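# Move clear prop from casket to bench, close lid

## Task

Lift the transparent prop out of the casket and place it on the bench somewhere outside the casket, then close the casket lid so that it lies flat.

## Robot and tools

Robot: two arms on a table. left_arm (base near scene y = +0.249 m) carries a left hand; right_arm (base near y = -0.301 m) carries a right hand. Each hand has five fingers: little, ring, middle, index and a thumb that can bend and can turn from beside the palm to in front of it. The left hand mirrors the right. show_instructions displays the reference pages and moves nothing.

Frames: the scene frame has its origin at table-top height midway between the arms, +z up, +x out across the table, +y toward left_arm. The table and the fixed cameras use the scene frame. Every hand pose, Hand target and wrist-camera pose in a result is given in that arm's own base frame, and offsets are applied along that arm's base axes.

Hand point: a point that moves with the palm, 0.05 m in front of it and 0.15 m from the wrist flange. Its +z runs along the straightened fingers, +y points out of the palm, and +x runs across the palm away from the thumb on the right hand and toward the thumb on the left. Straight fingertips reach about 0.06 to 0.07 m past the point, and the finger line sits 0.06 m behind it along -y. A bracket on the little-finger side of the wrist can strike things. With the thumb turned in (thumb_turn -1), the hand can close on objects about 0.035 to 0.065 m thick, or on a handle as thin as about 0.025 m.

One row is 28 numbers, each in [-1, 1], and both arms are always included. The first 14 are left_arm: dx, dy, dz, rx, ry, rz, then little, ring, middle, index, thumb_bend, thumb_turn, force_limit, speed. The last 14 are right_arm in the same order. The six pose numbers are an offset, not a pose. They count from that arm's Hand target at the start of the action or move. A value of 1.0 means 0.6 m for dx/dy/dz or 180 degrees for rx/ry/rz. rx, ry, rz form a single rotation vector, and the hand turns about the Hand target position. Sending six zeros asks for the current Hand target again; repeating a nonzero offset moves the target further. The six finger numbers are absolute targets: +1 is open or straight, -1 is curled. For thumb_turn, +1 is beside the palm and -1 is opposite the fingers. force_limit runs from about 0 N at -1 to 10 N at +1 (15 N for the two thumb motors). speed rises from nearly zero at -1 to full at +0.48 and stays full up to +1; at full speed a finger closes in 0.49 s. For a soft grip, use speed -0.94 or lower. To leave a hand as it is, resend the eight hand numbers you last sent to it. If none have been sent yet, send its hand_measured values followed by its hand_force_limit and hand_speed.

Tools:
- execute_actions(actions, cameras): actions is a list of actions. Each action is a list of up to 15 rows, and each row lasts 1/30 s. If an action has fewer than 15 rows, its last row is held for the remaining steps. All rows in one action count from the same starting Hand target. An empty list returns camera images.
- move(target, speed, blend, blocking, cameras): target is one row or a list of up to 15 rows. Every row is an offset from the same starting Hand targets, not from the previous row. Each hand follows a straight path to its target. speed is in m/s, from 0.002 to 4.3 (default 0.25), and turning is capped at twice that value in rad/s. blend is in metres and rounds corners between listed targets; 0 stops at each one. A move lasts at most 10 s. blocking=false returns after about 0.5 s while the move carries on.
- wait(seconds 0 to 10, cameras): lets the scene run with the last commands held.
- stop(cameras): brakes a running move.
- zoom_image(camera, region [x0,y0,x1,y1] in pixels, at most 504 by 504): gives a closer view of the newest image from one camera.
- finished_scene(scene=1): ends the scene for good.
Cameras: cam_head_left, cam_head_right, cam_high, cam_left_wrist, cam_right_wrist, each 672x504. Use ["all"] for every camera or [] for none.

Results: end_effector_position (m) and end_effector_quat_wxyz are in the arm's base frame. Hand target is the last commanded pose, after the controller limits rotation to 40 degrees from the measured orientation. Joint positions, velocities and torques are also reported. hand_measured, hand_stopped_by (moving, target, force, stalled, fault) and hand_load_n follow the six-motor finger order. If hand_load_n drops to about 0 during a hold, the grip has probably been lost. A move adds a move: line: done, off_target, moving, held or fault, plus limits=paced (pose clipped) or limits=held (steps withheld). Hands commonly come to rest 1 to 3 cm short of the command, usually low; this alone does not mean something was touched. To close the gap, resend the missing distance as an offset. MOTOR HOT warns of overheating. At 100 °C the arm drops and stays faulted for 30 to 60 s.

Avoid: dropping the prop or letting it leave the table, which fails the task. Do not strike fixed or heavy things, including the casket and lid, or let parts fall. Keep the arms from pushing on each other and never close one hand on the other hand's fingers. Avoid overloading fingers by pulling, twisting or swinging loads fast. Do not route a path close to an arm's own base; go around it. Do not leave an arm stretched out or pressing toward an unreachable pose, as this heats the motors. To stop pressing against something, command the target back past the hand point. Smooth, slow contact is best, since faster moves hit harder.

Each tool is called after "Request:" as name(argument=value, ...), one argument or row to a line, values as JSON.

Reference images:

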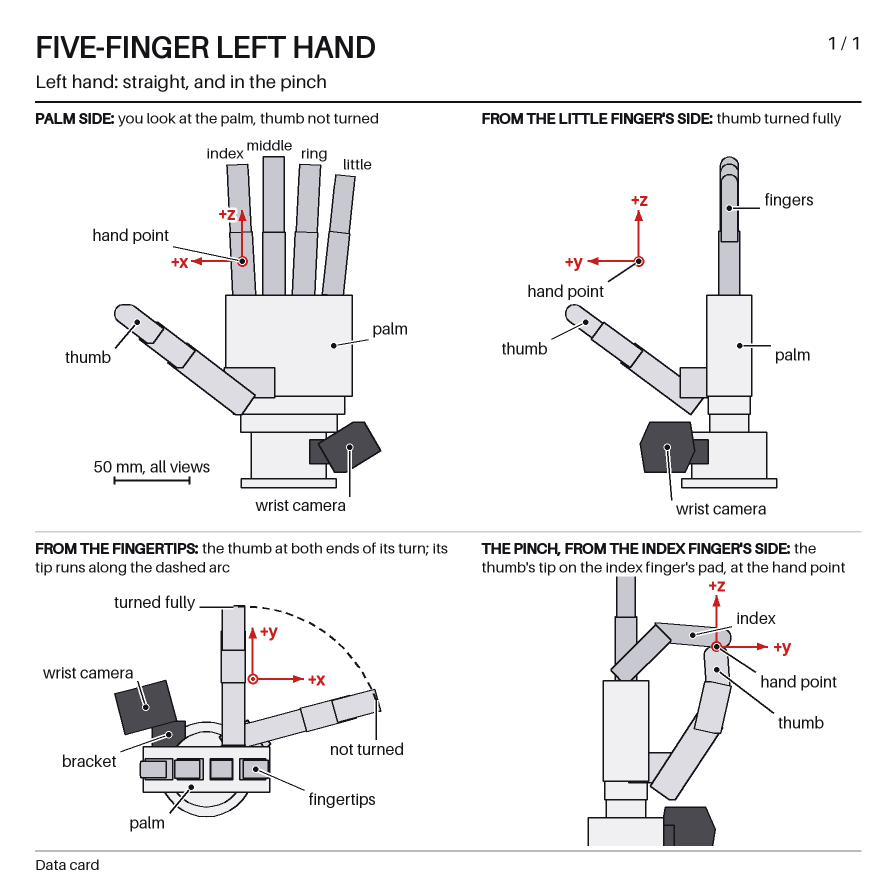

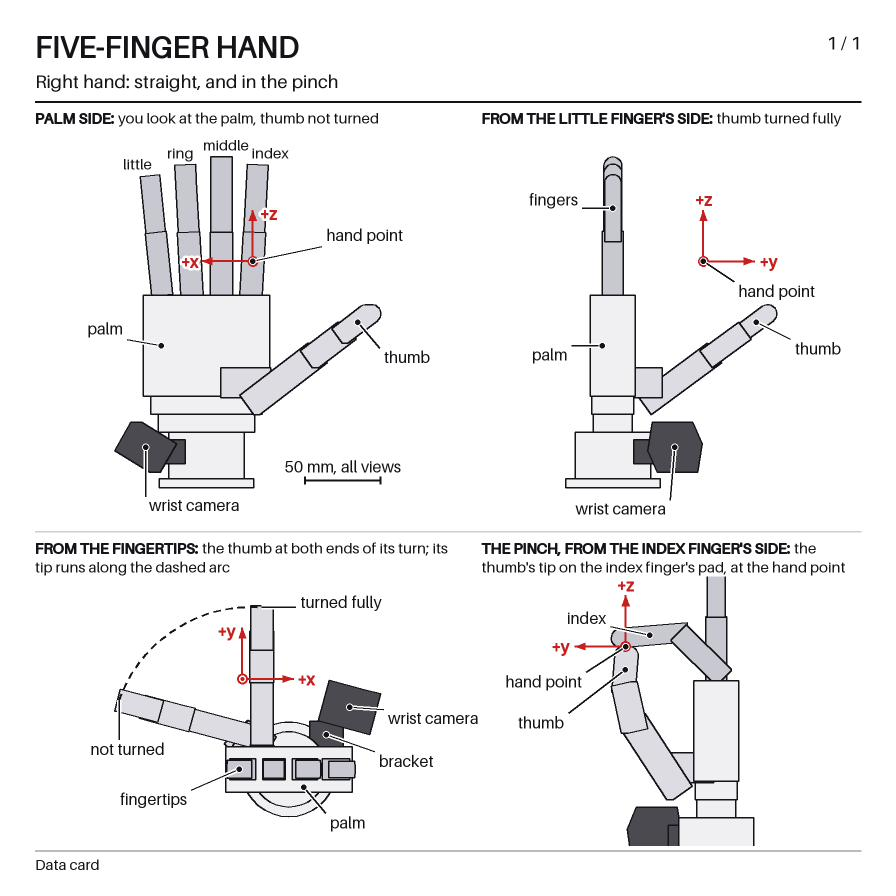

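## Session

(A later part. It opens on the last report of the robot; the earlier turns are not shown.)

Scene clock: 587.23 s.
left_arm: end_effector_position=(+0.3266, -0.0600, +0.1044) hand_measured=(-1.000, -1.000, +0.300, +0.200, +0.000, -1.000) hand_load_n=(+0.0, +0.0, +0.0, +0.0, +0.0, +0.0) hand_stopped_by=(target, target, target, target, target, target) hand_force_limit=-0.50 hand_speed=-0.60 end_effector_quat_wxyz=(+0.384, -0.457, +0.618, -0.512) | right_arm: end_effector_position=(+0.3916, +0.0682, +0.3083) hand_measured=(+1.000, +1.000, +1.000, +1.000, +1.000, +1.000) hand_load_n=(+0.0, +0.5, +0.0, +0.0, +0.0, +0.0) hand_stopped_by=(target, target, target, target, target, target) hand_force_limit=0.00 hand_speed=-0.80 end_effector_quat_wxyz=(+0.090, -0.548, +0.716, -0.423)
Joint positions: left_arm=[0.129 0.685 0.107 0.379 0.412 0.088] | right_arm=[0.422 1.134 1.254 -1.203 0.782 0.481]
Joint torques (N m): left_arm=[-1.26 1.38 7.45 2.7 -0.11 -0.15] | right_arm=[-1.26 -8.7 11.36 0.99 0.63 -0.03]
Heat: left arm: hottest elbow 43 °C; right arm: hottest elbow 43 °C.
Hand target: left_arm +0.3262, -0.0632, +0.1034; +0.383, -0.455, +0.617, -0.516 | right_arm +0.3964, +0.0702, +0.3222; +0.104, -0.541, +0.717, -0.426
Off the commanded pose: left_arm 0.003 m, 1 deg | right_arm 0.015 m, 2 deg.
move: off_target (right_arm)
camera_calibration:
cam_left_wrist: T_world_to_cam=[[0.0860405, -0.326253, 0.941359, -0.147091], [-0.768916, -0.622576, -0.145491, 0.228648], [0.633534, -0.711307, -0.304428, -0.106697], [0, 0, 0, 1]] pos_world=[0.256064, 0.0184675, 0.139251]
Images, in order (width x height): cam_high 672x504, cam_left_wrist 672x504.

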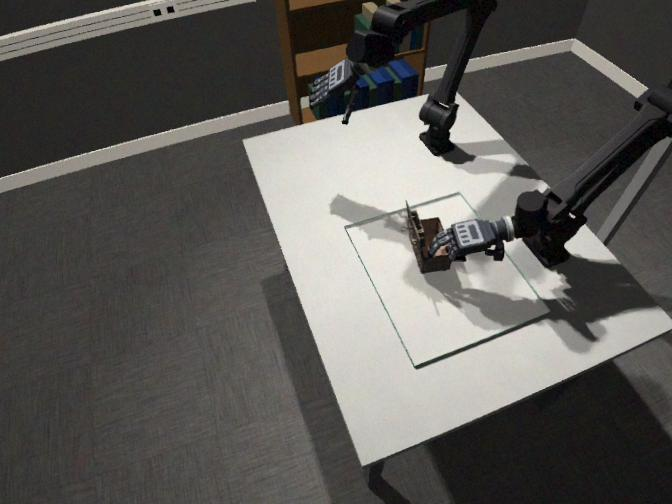

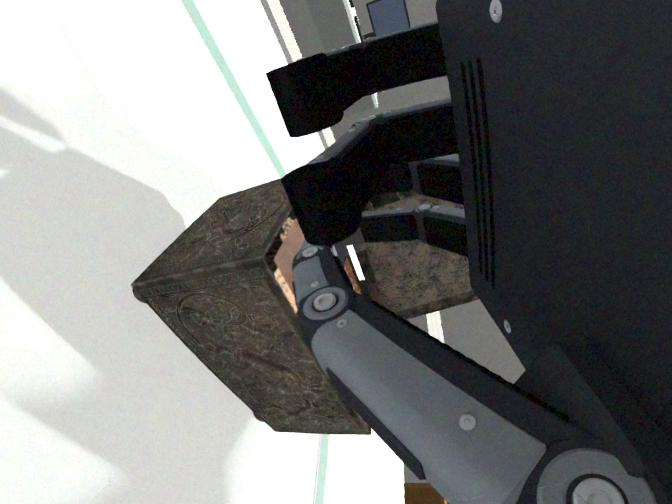

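Request:
move(
  target=[0,0,0,0,0,0,-1,-1,0.3,-0.5,0,-1,-0.5,-0.92,0,0,0,0,0,0,1,1,1,1,1,1,0,-0.8],
  cameras=["cam_high","cam_left_wrist","cam_head_right"],
  speed=0.05,
)

Request:
zoom_image(
  camera="cam_left_wrist",
  region=[200, 150, 400, 340],
)

Request:
zoom_image(
  camera="cam_high",
  region=[405, 200, 475, 280],
)

Scene clock: 599.20 s.
left_arm: end_effector_position=(+0.3267, -0.0600, +0.1047) hand_measured=(-1.000, -1.000, +0.300, +0.008, +0.000, -1.000) hand_load_n=(+0.0, +0.5, +0.0, +3.0, +3.0, -0.5) hand_stopped_by=(target, target, target, force, target, target) hand_force_limit=-0.50 hand_speed=-0.92 end_effector_quat_wxyz=(+0.384, -0.457, +0.618, -0.512) | right_arm: end_effector_position=(+0.3916, +0.0682, +0.3083) hand_measured=(+1.000, +1.000, +1.000, +1.000, +1.000, +1.000) hand_load_n=(+0.0, +0.0, +0.0, +0.0, +0.0, +0.0) hand_stopped_by=(target, target, target, target, target, target) hand_force_limit=0.00 hand_speed=-0.80 end_effector_quat_wxyz=(+0.090, -0.548, +0.716, -0.423)
Joint positions: left_arm=[0.129 0.686 0.107 0.38 0.412 0.088] | right_arm=[0.422 1.134 1.254 -1.203 0.782 0.481]
Joint torques (N m): left_arm=[-1.03 1.44 7.27 2.92 -0.11 -0.18] | right_arm=[-1.32 -8.41 11.23 1.16 0.61 -0.01]
Heat: left arm: hottest elbow 42 °C; right arm: hottest elbow 43 °C.
Hand target: left_arm +0.3262, -0.0632, +0.1036; +0.383, -0.455, +0.616, -0.516 | right_arm +0.3964, +0.0702, +0.3222; +0.104, -0.541, +0.717, -0.426
Off the commanded pose: left_arm 0.003 m, 1 deg | right_arm 0.015 m, 2 deg.
move: off_target (right_arm)
camera_calibration:
cam_left_wrist: T_world_to_cam=[[0.0851387, -0.326038, 0.941515, -0.147084], [-0.768688, -0.622708, -0.146128, 0.228788], [0.633932, -0.71129, -0.303638, -0.106912], [0, 0, 0, 1]] pos_world=[0.256165, 0.0184674, 0.139451]
Images, in order (width x height): cam_head_right 672x504, cam_high 672x504, cam_left_wrist 672x504.

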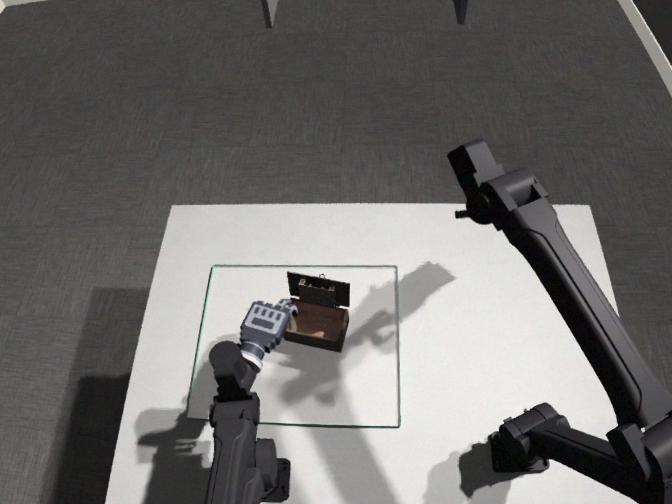

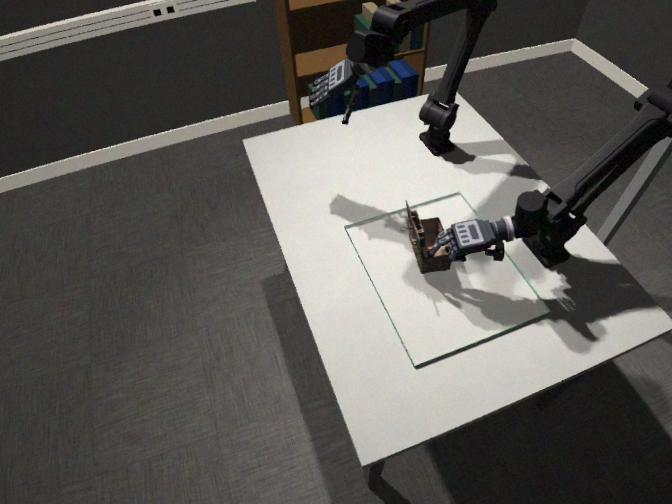

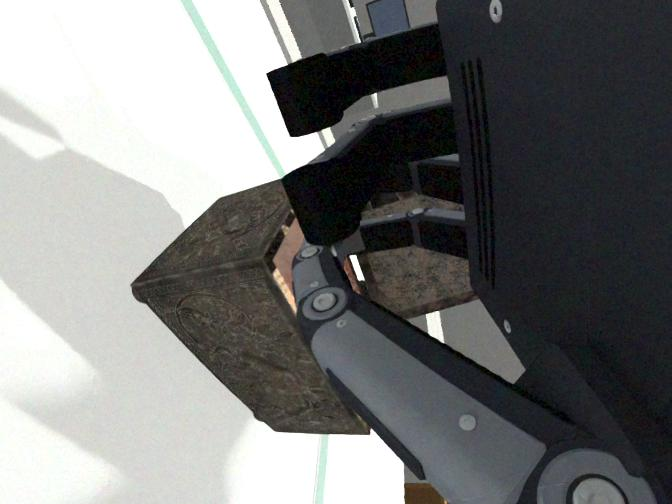

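Scaled by 2.520 from the camera's 672x504 image, which has a finer 960x720 frame.

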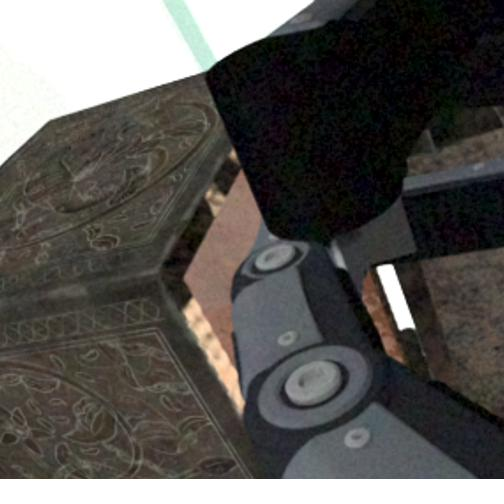

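Scaled by 6.300 from the camera's 672x504 image, which has a finer 960x720 frame.

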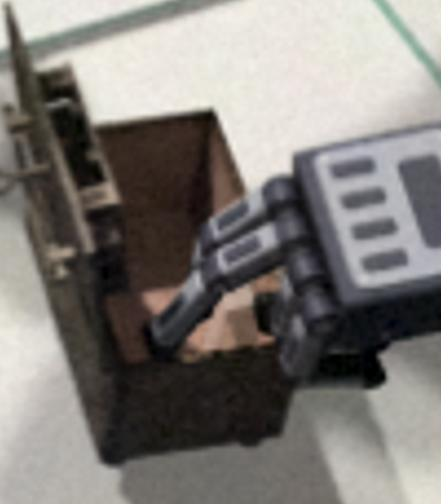

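Request:
move(
  target=[0.03,0.003,0.08,0,0,0,-1,-1,0.3,-0.5,0,-1,-0.5,-0.92,0,0,0,0,0,0,1,1,1,1,1,1,0,-0.8],
  cameras=["cam_high","cam_left_wrist","cam_head_right"],
  speed=0.03,
)

Request:
zoom_image(
  camera="cam_left_wrist",
  region=[150, 150, 400, 360],
)

Request:
zoom_image(
  camera="cam_high",
  region=[405, 200, 475, 280],
)

Scene clock: 619.47 s.
left_arm: end_effector_position=(+0.3261, -0.0604, +0.1159) hand_measured=(-1.000, -1.000, +0.300, +0.008, +0.000, -1.000) hand_load_n=(+0.0, +0.0, +0.0, +2.0, +1.0, -0.5) hand_stopped_by=(target, target, target, force, target, target) hand_force_limit=-0.50 hand_speed=-0.92 end_effector_quat_wxyz=(+0.366, -0.472, +0.625, -0.503) | right_arm: end_effector_position=(+0.3916, +0.0682, +0.3083) hand_measured=(+1.000, +1.000, +1.000, +1.000, +1.000, +1.000) hand_load_n=(+0.0, +0.0, +0.0, +0.0, +0.0, +0.0) hand_stopped_by=(target, target, target, target, target, target) hand_force_limit=0.00 hand_speed=-0.80 end_effector_quat_wxyz=(+0.090, -0.548, +0.716, -0.423)
Joint positions: left_arm=[0.129 0.63 0.162 0.218 0.412 0.084] | right_arm=[0.422 1.134 1.254 -1.203 0.782 0.481]
Joint torques (N m): left_arm=[-0.73 -0.21 12.68 1.52 -0.03 -0.14] | right_arm=[-1.2 -8.18 11.29 1.2 0.62 -0.07]
Heat: left arm: hottest elbow 40 °C; right arm: hottest elbow 43 °C.
Hand target: left_arm +0.3442, -0.0614, +0.1515; +0.383, -0.455, +0.617, -0.516 | right_arm +0.3964, +0.0702, +0.3222; +0.104, -0.541, +0.717, -0.426
Off the commanded pose: left_arm 0.040 m, 3 deg | right_arm 0.015 m, 2 deg.
move: off_target (left_arm, right_arm)
camera_calibration:
cam_left_wrist: T_world_to_cam=[[0.133559, -0.316526, 0.939134, -0.172684], [-0.774764, -0.624258, -0.100217, 0.22629], [0.617983, -0.714222, -0.328609, -0.0955488], [0, 0, 0, 1]] pos_world=[0.257432, 0.018361, 0.153453]
Images, in order (width x height): cam_head_right 672x504, cam_high 672x504, cam_left_wrist 672x504.

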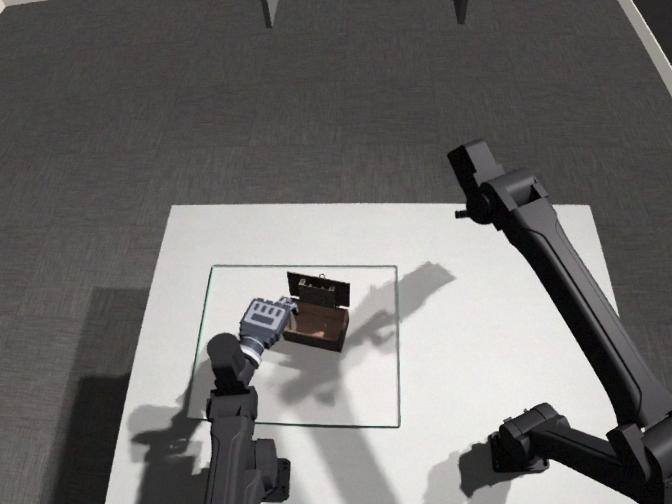

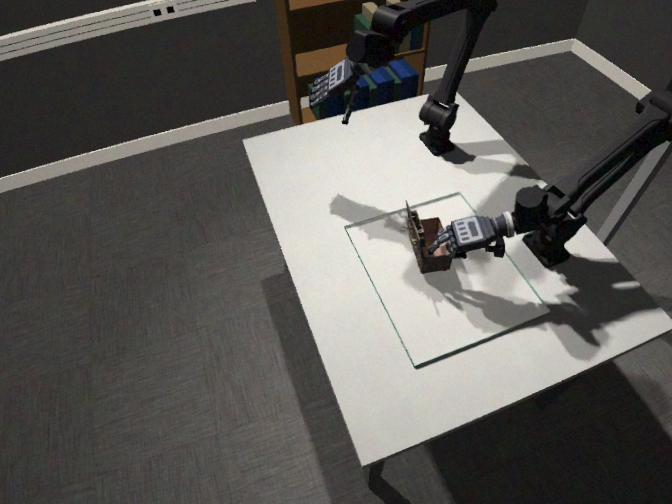

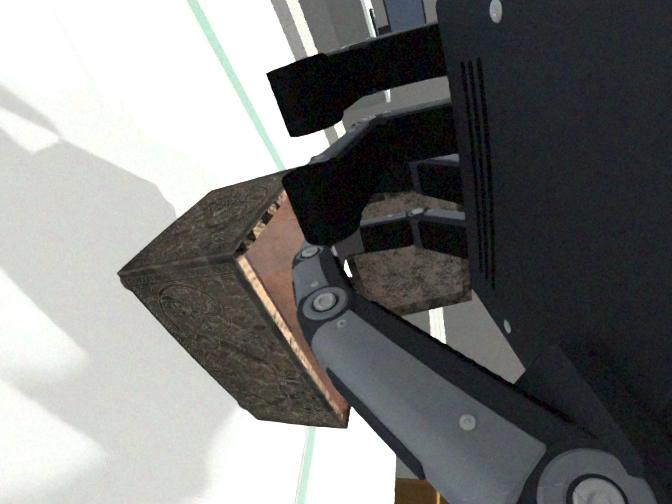

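Scaled by 2.016 from the camera's 672x504 image, which has a finer 960x720 frame.

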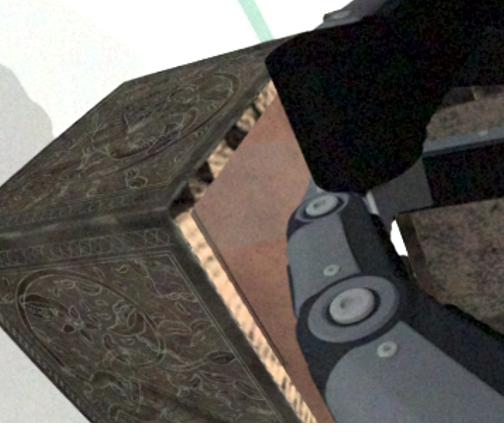

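Scaled by 6.300 from the camera's 672x504 image, which has a finer 960x720 frame.

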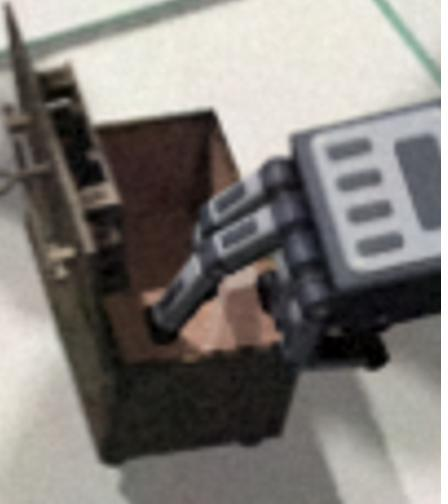

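Request:
move(
  target=[0.01,0.0,0.05,0,0,0,-1,-1,0.3,-0.5,0,-1,-0.5,-0.92,0,0,0,0,0,0,1,1,1,1,1,1,0,-0.8],
  cameras=["cam_high","cam_left_wrist"],
  speed=0.03,
)

Request:
zoom_image(
  camera="cam_left_wrist",
  region=[150, 150, 400, 360],
)

Request:
zoom_image(
  camera="cam_high",
  region=[405, 200, 475, 280],
)

Scene clock: 624.53 s.
left_arm: end_effector_position=(+0.3340, -0.0599, +0.1431) hand_measured=(-1.000, -1.000, +0.300, +0.008, +0.000, -1.000) hand_load_n=(+0.0, +0.0, +0.0, +2.0, +1.0, +0.0) hand_stopped_by=(target, target, target, force, target, target) hand_force_limit=-0.50 hand_speed=-0.92 end_effector_quat_wxyz=(+0.365, -0.472, +0.625, -0.502) | right_arm: end_effector_position=(+0.3916, +0.0682, +0.3083) hand_measured=(+1.000, +1.000, +1.000, +1.000, +1.000, +1.000) hand_load_n=(+0.0, +0.0, +0.0, +0.0, +0.0, +0.0) hand_stopped_by=(target, target, target, target, target, target) hand_force_limit=0.00 hand_speed=-0.80 end_effector_quat_wxyz=(+0.090, -0.548, +0.716, -0.423)
Joint positions: left_arm=[0.126 0.603 0.236 0.116 0.41 0.084] | right_arm=[0.422 1.134 1.254 -1.203 0.782 0.481]
Joint torques (N m): left_arm=[-2.02 -0.03 13.2 1.7 -0.13 -0.16] | right_arm=[-0.91 -8.12 11.25 1.09 0.62 -0.08]
Heat: left arm: hottest elbow 41 °C; right arm: hottest elbow 43 °C.
Hand target: left_arm +0.3502, -0.0614, +0.1815; +0.383, -0.455, +0.617, -0.516 | right_arm +0.3964, +0.0702, +0.3222; +0.104, -0.541, +0.717, -0.426
Off the commanded pose: left_arm 0.042 m, 3 deg | right_arm 0.015 m, 2 deg.
move: off_target (left_arm, right_arm)
camera_calibration:
cam_left_wrist: T_world_to_cam=[[0.135514, -0.316747, 0.93878, -0.199744], [-0.775509, -0.623611, -0.0984629, 0.235474], [0.616621, -0.714689, -0.330148, -0.0904101], [0, 0, 0, 1]] pos_world=[0.265429, 0.0189608, 0.180852]
Images, in order (width x height): cam_high 672x504, cam_left_wrist 672x504.

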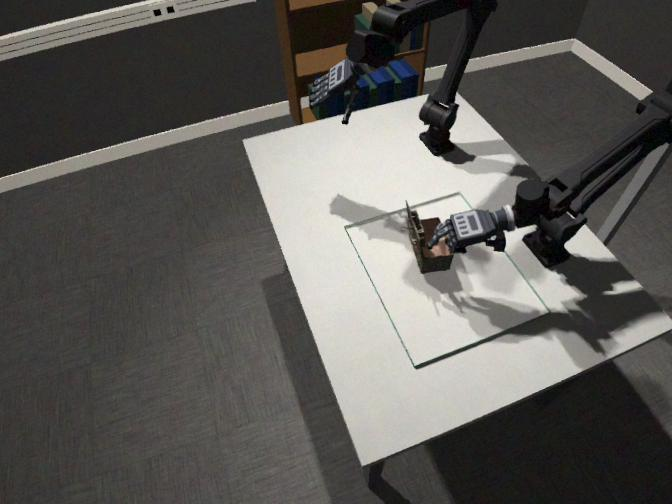

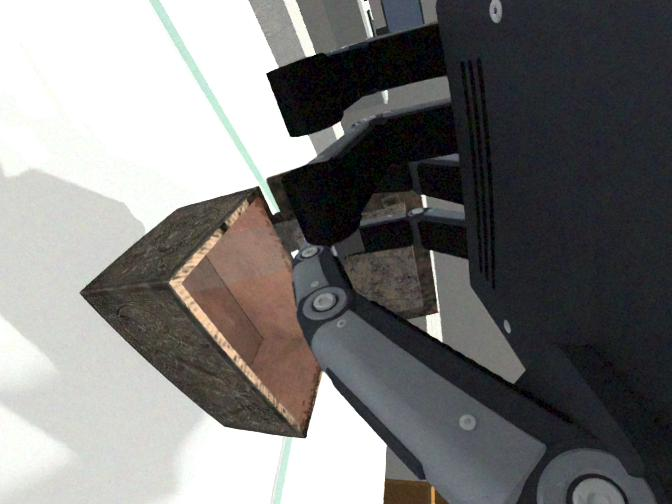

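Scaled by 2.016 from the camera's 672x504 image, which has a finer 960x720 frame.

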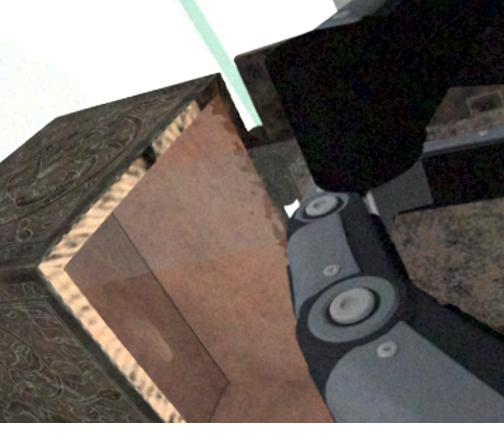

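Scaled by 6.300 from the camera's 672x504 image, which has a finer 960x720 frame.

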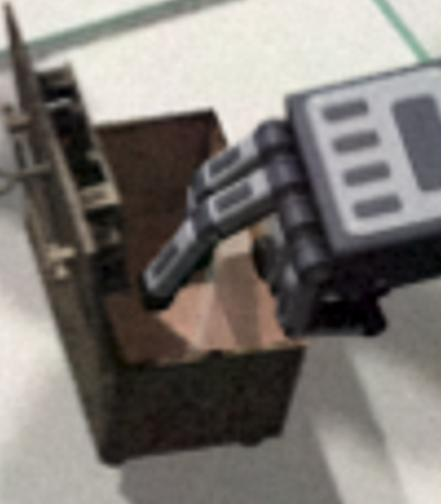

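Request:
move(
  target=[0.0,0.0,0.08,0,0,0,-1,-1,0.3,-0.55,0,-1,-0.4,-0.94,0,0,0,0,0,0,1,1,1,1,1,1,0,-0.8],
  cameras=["cam_high","cam_left_wrist"],
  speed=0.04,
)

Request:
zoom_image(
  camera="cam_left_wrist",
  region=[150, 150, 400, 360],
)

Request:
zoom_image(
  camera="cam_high",
  region=[405, 200, 475, 280],
)

Scene clock: 630.27 s.
left_arm: end_effector_position=(+0.3384, -0.0594, +0.1883) hand_measured=(-1.000, -1.000, +0.300, +0.004, +0.000, -1.000) hand_load_n=(+0.0, +0.0, +0.0, +3.5, +1.0, -0.5) hand_stopped_by=(target, target, target, force, target, target) hand_force_limit=-0.40 hand_speed=-0.94 end_effector_quat_wxyz=(+0.364, -0.473, +0.626, -0.502) | right_arm: end_effector_position=(+0.3916, +0.0682, +0.3083) hand_measured=(+1.000, +1.000, +1.000, +1.000, +1.000, +1.000) hand_load_n=(+0.0, +0.0, +0.0, +0.0, +0.0, +0.0) hand_stopped_by=(target, target, target, target, target, target) hand_force_limit=0.00 hand_speed=-0.80 end_effector_quat_wxyz=(+0.090, -0.548, +0.716, -0.423)
Joint positions: left_arm=[0.126 0.555 0.35 -0.049 0.409 0.084] | right_arm=[0.422 1.134 1.254 -1.203 0.782 0.481]
Joint torques (N m): left_arm=[-1.67 0.32 13.83 1.61 -0.11 -0.18] | right_arm=[-1.32 -8.82 11.25 1.11 0.66 -0.04]
Heat: left arm: hottest elbow 42 °C; right arm: hottest elbow 43 °C.
Hand target: left_arm +0.3503, -0.0614, +0.2294; +0.383, -0.455, +0.616, -0.516 | right_arm +0.3964, +0.0702, +0.3222; +0.104, -0.541, +0.717, -0.426
Off the commanded pose: left_arm 0.043 m, 4 deg | right_arm 0.015 m, 2 deg.
move: off_target (left_arm, right_arm)
camera_calibration:
cam_left_wrist: T_world_to_cam=[[0.138181, -0.316637, 0.938428, -0.243457], [-0.775552, -0.623893, -0.0963116, 0.243275], [0.615975, -0.714492, -0.331779, -0.0772987], [0, 0, 0, 1]] pos_world=[0.269928, 0.0194609, 0.226251]
Images, in order (width x height): cam_high 672x504, cam_left_wrist 672x504.

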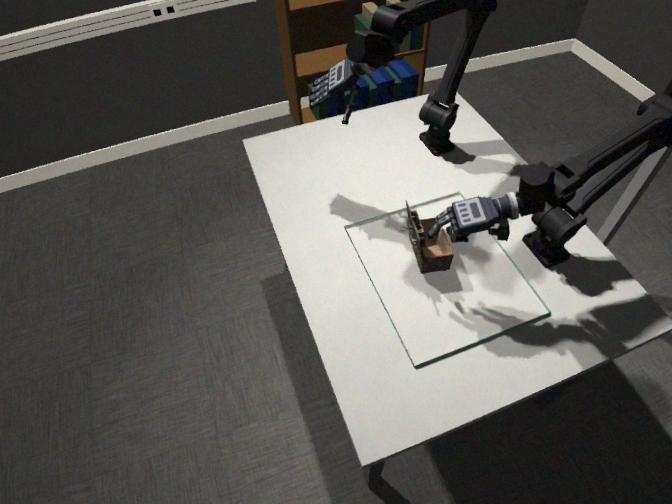

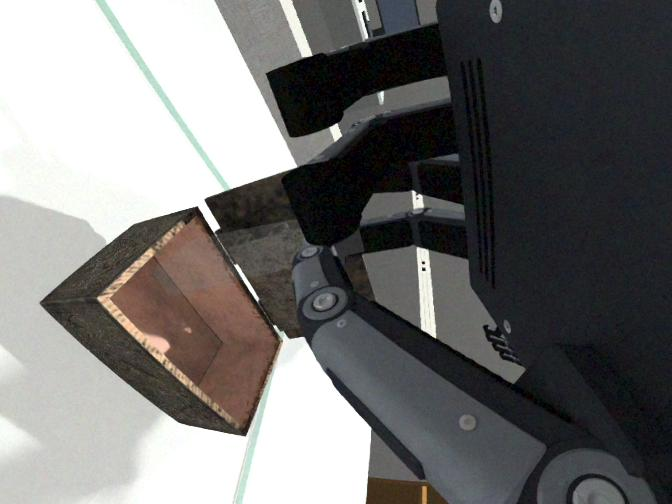

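Scaled by 2.016 from the camera's 672x504 image, which has a finer 960x720 frame.

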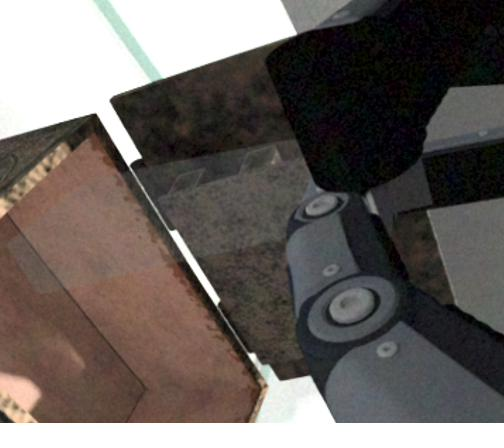

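Scaled by 6.300 from the camera's 672x504 image, which has a finer 960x720 frame.

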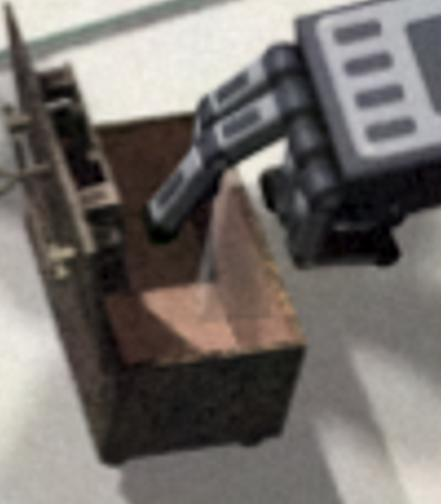

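Request:
move(
  target=[0.0,0.0,0.11,0,0,0,-1,-1,0.3,-0.55,0,-1,-0.4,-0.94,0,0,0,0,0,0,1,1,1,1,1,1,0,-0.8],
  cameras=["cam_high","cam_left_wrist","cam_head_right"],
  speed=0.05,
)

Request:
zoom_image(
  camera="cam_left_wrist",
  region=[100, 150, 350, 360],
)

Request:
zoom_image(
  camera="cam_high",
  region=[405, 180, 475, 280],
)

Request:
zoom_image(
  camera="cam_head_right",
  region=[230, 240, 350, 350],
)

Scene clock: 650.63 s.
left_arm: end_effector_position=(+0.3427, -0.0588, +0.2555) hand_measured=(-1.000, -1.000, +0.300, +0.004, +0.000, -1.000) hand_load_n=(+0.0, +0.0, +0.0, +3.5, +1.0, -1.0) hand_stopped_by=(target, target, target, force, target, target) hand_force_limit=-0.40 hand_speed=-0.94 end_effector_quat_wxyz=(+0.366, -0.471, +0.625, -0.503) | right_arm: end_effector_position=(+0.3916, +0.0682, +0.3083) hand_measured=(+1.000, +1.000, +1.000, +1.000, +1.000, +1.000) hand_load_n=(+0.0, +0.0, +0.0, +0.0, +0.0, +0.0) hand_stopped_by=(target, target, target, target, target, target) hand_force_limit=0.00 hand_speed=-0.80 end_effector_quat_wxyz=(+0.090, -0.548, +0.716, -0.423)
Joint positions: left_arm=[0.126 0.538 0.519 -0.229 0.409 0.084] | right_arm=[0.422 1.134 1.254 -1.203 0.782 0.481]
Joint torques (N m): left_arm=[-1.38 0.79 13.76 1.52 -0.12 -0.13] | right_arm=[-0.97 -8 11.36 1.09 0.65 -0.03]
Heat: left arm: hottest elbow 50 °C; right arm: hottest elbow 43 °C.
Hand target: left_arm +0.3503, -0.0614, +0.2954; +0.383, -0.455, +0.616, -0.516 | right_arm +0.3964, +0.0702, +0.3222; +0.104, -0.541, +0.717, -0.426
Off the commanded pose: left_arm 0.041 m, 3 deg | right_arm 0.015 m, 2 deg.
move: off_target (left_arm, right_arm)
camera_calibration:
cam_left_wrist: T_world_to_cam=[[0.132106, -0.317359, 0.939059, -0.305059], [-0.774941, -0.623783, -0.101792, 0.25464], [0.618073, -0.714268, -0.32834, -0.0588933], [0, 0, 0, 1]] pos_world=[0.274032, 0.0199614, 0.293052]
Images, in order (width x height): cam_head_right 672x504, cam_high 672x504, cam_left_wrist 672x504.

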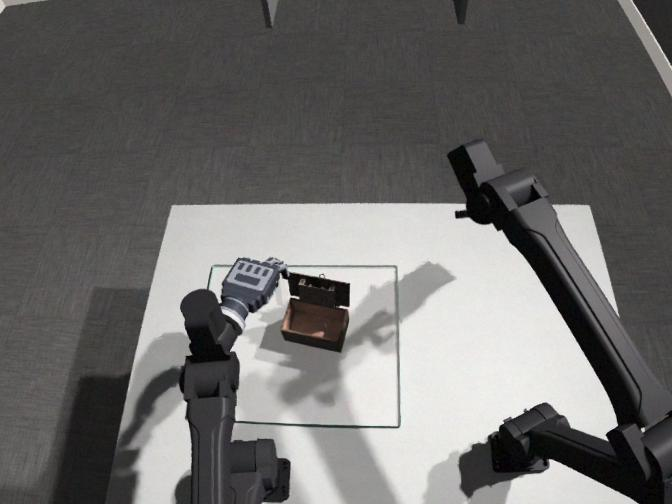

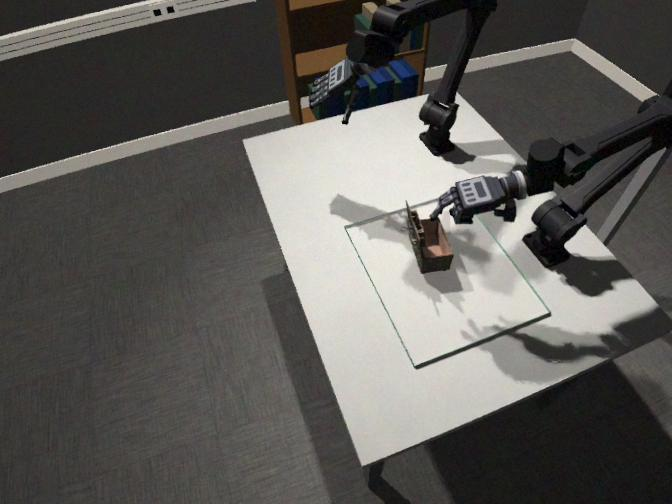

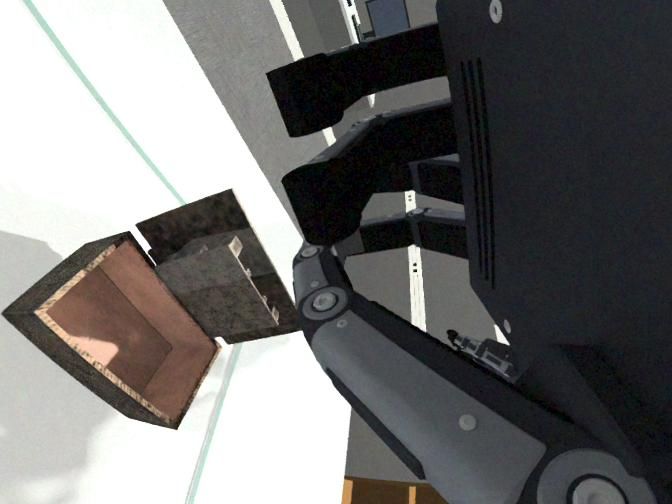

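Scaled by 2.016 from the camera's 672x504 image, which has a finer 960x720 frame.

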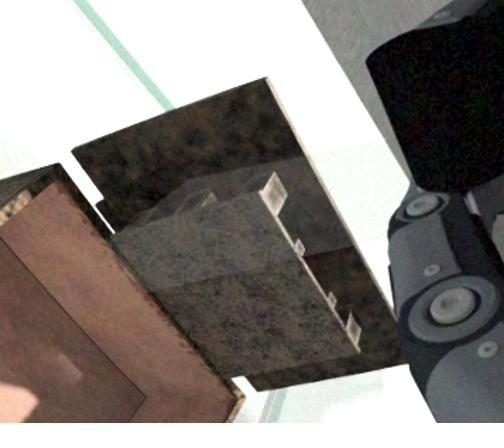

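Scaled by 5.040 from the camera's 672x504 image, which has a finer 960x720 frame.

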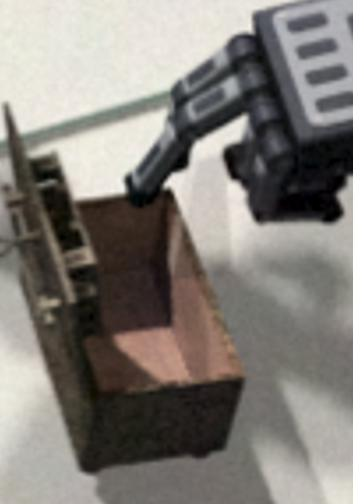

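Scaled by 4.200 from the camera's 672x504 image, which has a finer 960x720 frame.

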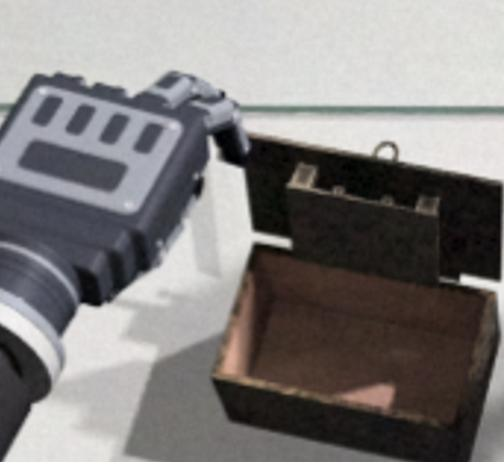

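Request:
move(
  target=[
    [-0.067,0.252,-0.009,0,0,0.139,-1,-1,0.3,-0.55,0,-1,-0.4,-0.94,0,0,0,0,0,0,1,1,1,1,1,1,0,-0.8],
    [-0.067,0.252,-0.275,0,0,0.139,-1,-1,0.3,-0.55,0,-1,-0.4,-0.94,0,0,0,0,0,0,1,1,1,1,1,1,0,-0.8],
  ],
  cameras=["cam_high","cam_left_wrist","cam_head_right","cam_head_left"],
  speed=0.1,
)

Request:
zoom_image(
  camera="cam_left_wrist",
  region=[100, 150, 350, 360],
)

Request:
zoom_image(
  camera="cam_high",
  region=[420, 190, 540, 310],
)

Request:
zoom_image(
  camera="cam_head_right",
  region=[180, 250, 300, 370],
)

Scene clock: 678.40 s.
left_arm: end_effector_position=(+0.3096, +0.0866, +0.1304) hand_measured=(-1.000, -1.000, +0.300, +0.004, +0.000, -1.000) hand_load_n=(+0.0, +0.0, +0.0, +4.0, +1.0, -1.0) hand_stopped_by=(target, target, target, force, target, target) hand_force_limit=-0.40 hand_speed=-0.94 end_effector_quat_wxyz=(-0.479, +0.581, -0.505, +0.422) | right_arm: end_effector_position=(+0.3916, +0.0682, +0.3083) hand_measured=(+1.000, +1.000, +1.000, +1.000, +1.000, +1.000) hand_load_n=(-0.5, +0.0, +0.0, +0.0, +0.0, +0.0) hand_stopped_by=(target, target, target, target, target, target) hand_force_limit=0.00 hand_speed=-0.80 end_effector_quat_wxyz=(+0.090, -0.548, +0.716, -0.423)
Joint positions: left_arm=[0.636 0.534 0.157 0.165 0.493 0.095] | right_arm=[0.422 1.134 1.254 -1.203 0.782 0.481]
Joint torques (N m): left_arm=[0.38 1.9 8.24 3.02 0.16 -0.09] | right_arm=[-1.44 -8.41 11.15 1.17 0.63 0]
Heat: left arm: hottest elbow 52 °C; right arm: hottest elbow 44 °C.
Hand target: left_arm +0.3101, +0.0899, +0.1306; -0.486, +0.578, -0.503, +0.421 | right_arm +0.3964, +0.0702, +0.3222; +0.104, -0.541, +0.717, -0.426
Off the commanded pose: left_arm 0.003 m, 1 deg | right_arm 0.015 m, 2 deg.
move: off_target (right_arm)
camera_calibration:
cam_left_wrist: T_world_to_cam=[[0.214862, -0.248812, 0.944419, -0.169311], [-0.442299, -0.886945, -0.133044, 0.230825], [0.87075, -0.389129, -0.30062, -0.085625], [0, 0, 0, 1]] pos_world=[0.21303, 0.129283, 0.16487]
Images, in order (width x height): cam_head_left 672x504, cam_head_right 672x504, cam_high 672x504, cam_left_wrist 672x504.

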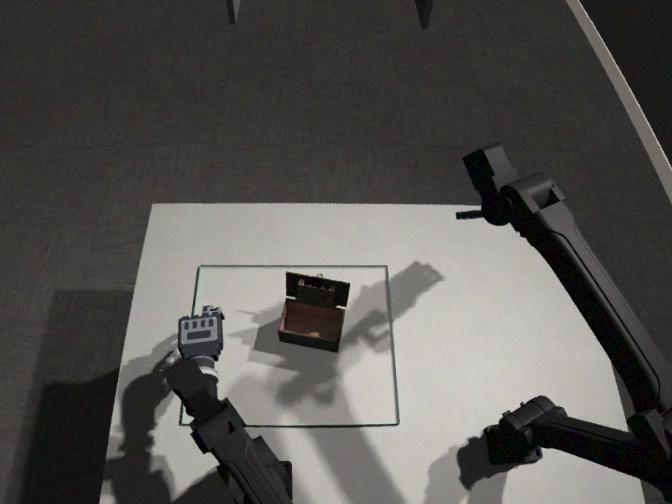

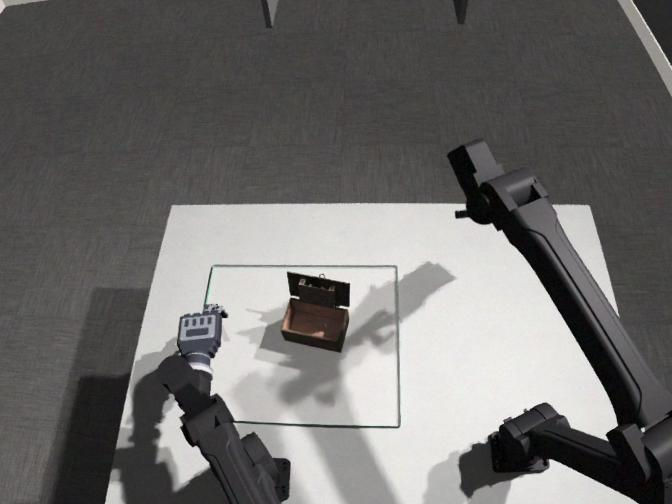

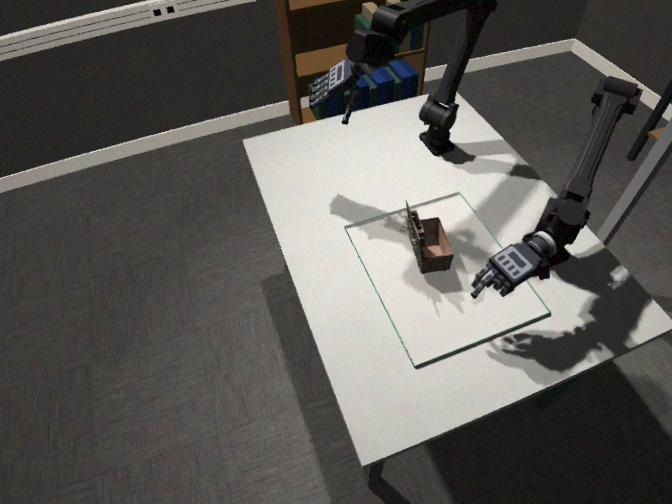

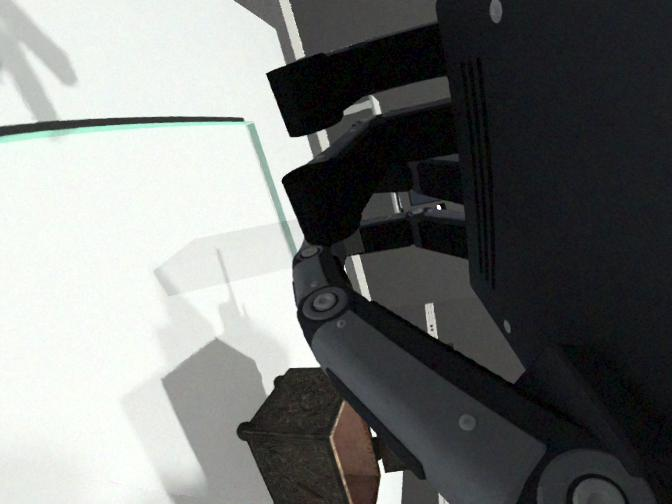

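Scaled by 2.016 from the camera's 672x504 image, which has a finer 960x720 frame.

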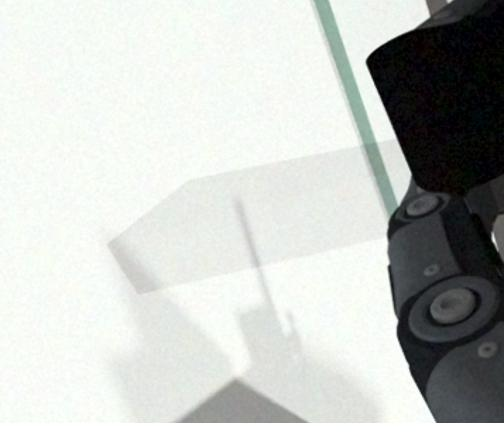

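Scaled by 4.200 from the camera's 672x504 image, which has a finer 960x720 frame.

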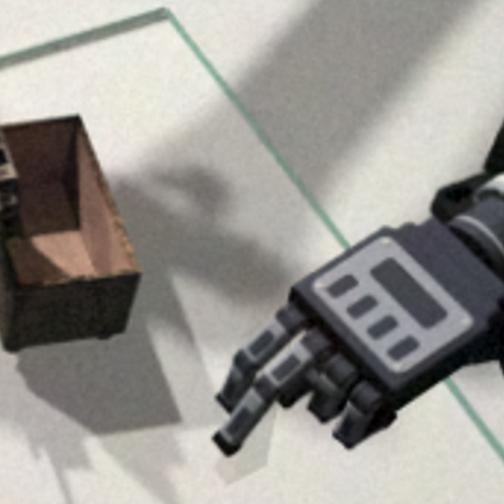

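Scaled by 4.200 from the camera's 672x504 image, which has a finer 960x720 frame.

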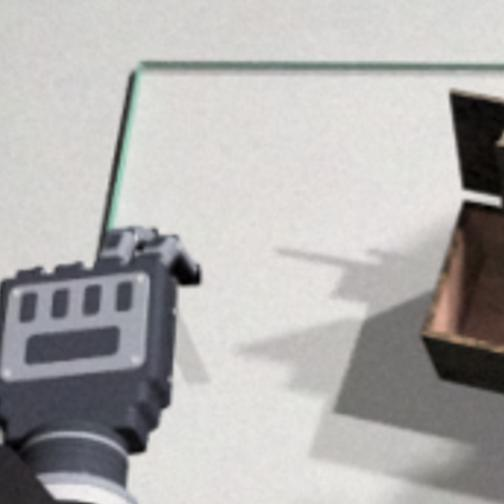

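Request:
move(
  target=[0,0,-0.046,0,0,0,-1,-1,0.3,-0.55,0,-1,-0.4,-0.94,0,0,0,0,0,0,1,1,1,1,1,1,0,-0.8],
  cameras=["cam_high","cam_left_wrist"],
  speed=0.05,
)

Request:
zoom_image(
  camera="cam_left_wrist",
  region=[100, 150, 350, 360],
)

Request:
zoom_image(
  camera="cam_high",
  region=[440, 230, 520, 310],
)

Scene clock: 701.47 s.
left_arm: end_effector_position=(+0.3102, +0.0871, +0.1029) hand_measured=(-1.000, -1.000, +0.300, +0.004, +0.000, -1.000) hand_load_n=(+0.0, +0.0, +0.0, +4.0, +1.0, -1.0) hand_stopped_by=(target, target, target, force, target, target) hand_force_limit=-0.40 hand_speed=-0.94 end_effector_quat_wxyz=(-0.479, +0.581, -0.505, +0.422) | right_arm: end_effector_position=(+0.3916, +0.0682, +0.3083) hand_measured=(+1.000, +1.000, +1.000, +1.000, +1.000, +1.000) hand_load_n=(+0.0, +0.0, +0.0, +0.0, +0.0, +0.0) hand_stopped_by=(target, target, target, target, target, target) hand_force_limit=0.00 hand_speed=-0.80 end_effector_quat_wxyz=(+0.090, -0.548, +0.716, -0.423)
Joint positions: left_arm=[0.636 0.646 0.097 0.337 0.493 0.095] | right_arm=[0.422 1.134 1.254 -1.203 0.782 0.481]
Joint torques (N m): left_arm=[0.03 0.85 7.72 2.89 0.15 -0.09] | right_arm=[-1.2 -8.59 11.4 1.06 0.66 -0.01]
Heat: left arm: hottest elbow 45 °C; right arm: hottest elbow 44 °C.
Hand target: left_arm +0.3101, +0.0899, +0.1030; -0.486, +0.578, -0.503, +0.421 | right_arm +0.3964, +0.0702, +0.3222; +0.104, -0.541, +0.717, -0.426
Off the commanded pose: left_arm 0.003 m, 1 deg | right_arm 0.015 m, 2 deg.
move: off_target (right_arm)
camera_calibration:
cam_left_wrist: T_world_to_cam=[[0.214508, -0.249098, 0.944424, -0.143257], [-0.442321, -0.886872, -0.133454, 0.227838], [0.870826, -0.389111, -0.300423, -0.0943046], [0, 0, 0, 1]] pos_world=[0.21363, 0.129683, 0.13737]
Images, in order (width x height): cam_high 672x504, cam_left_wrist 672x504.

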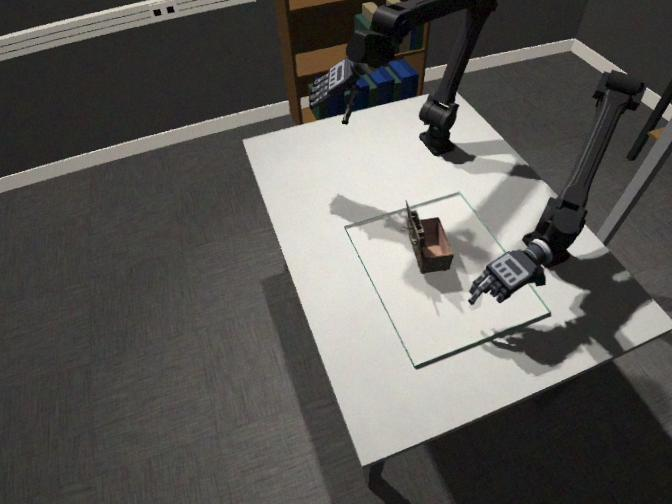

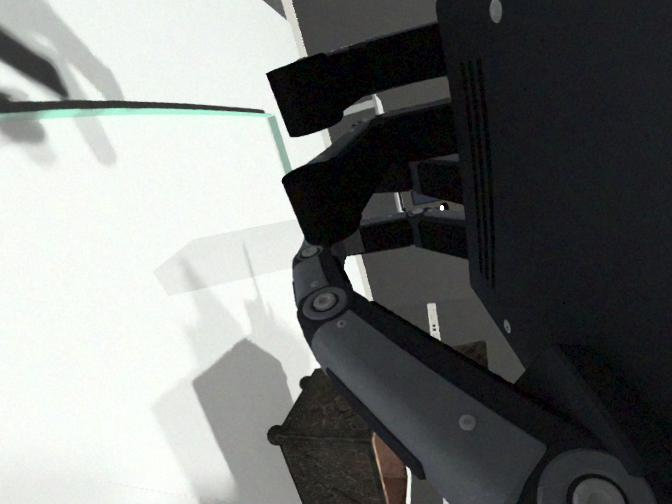

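Scaled by 2.016 from the camera's 672x504 image, which has a finer 960x720 frame.

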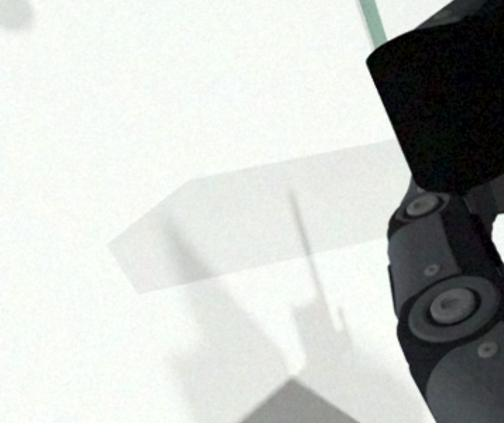

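Scaled by 6.300 from the camera's 672x504 image, which has a finer 960x720 frame.

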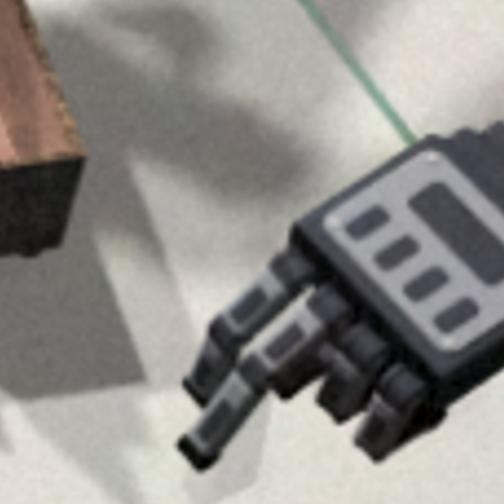

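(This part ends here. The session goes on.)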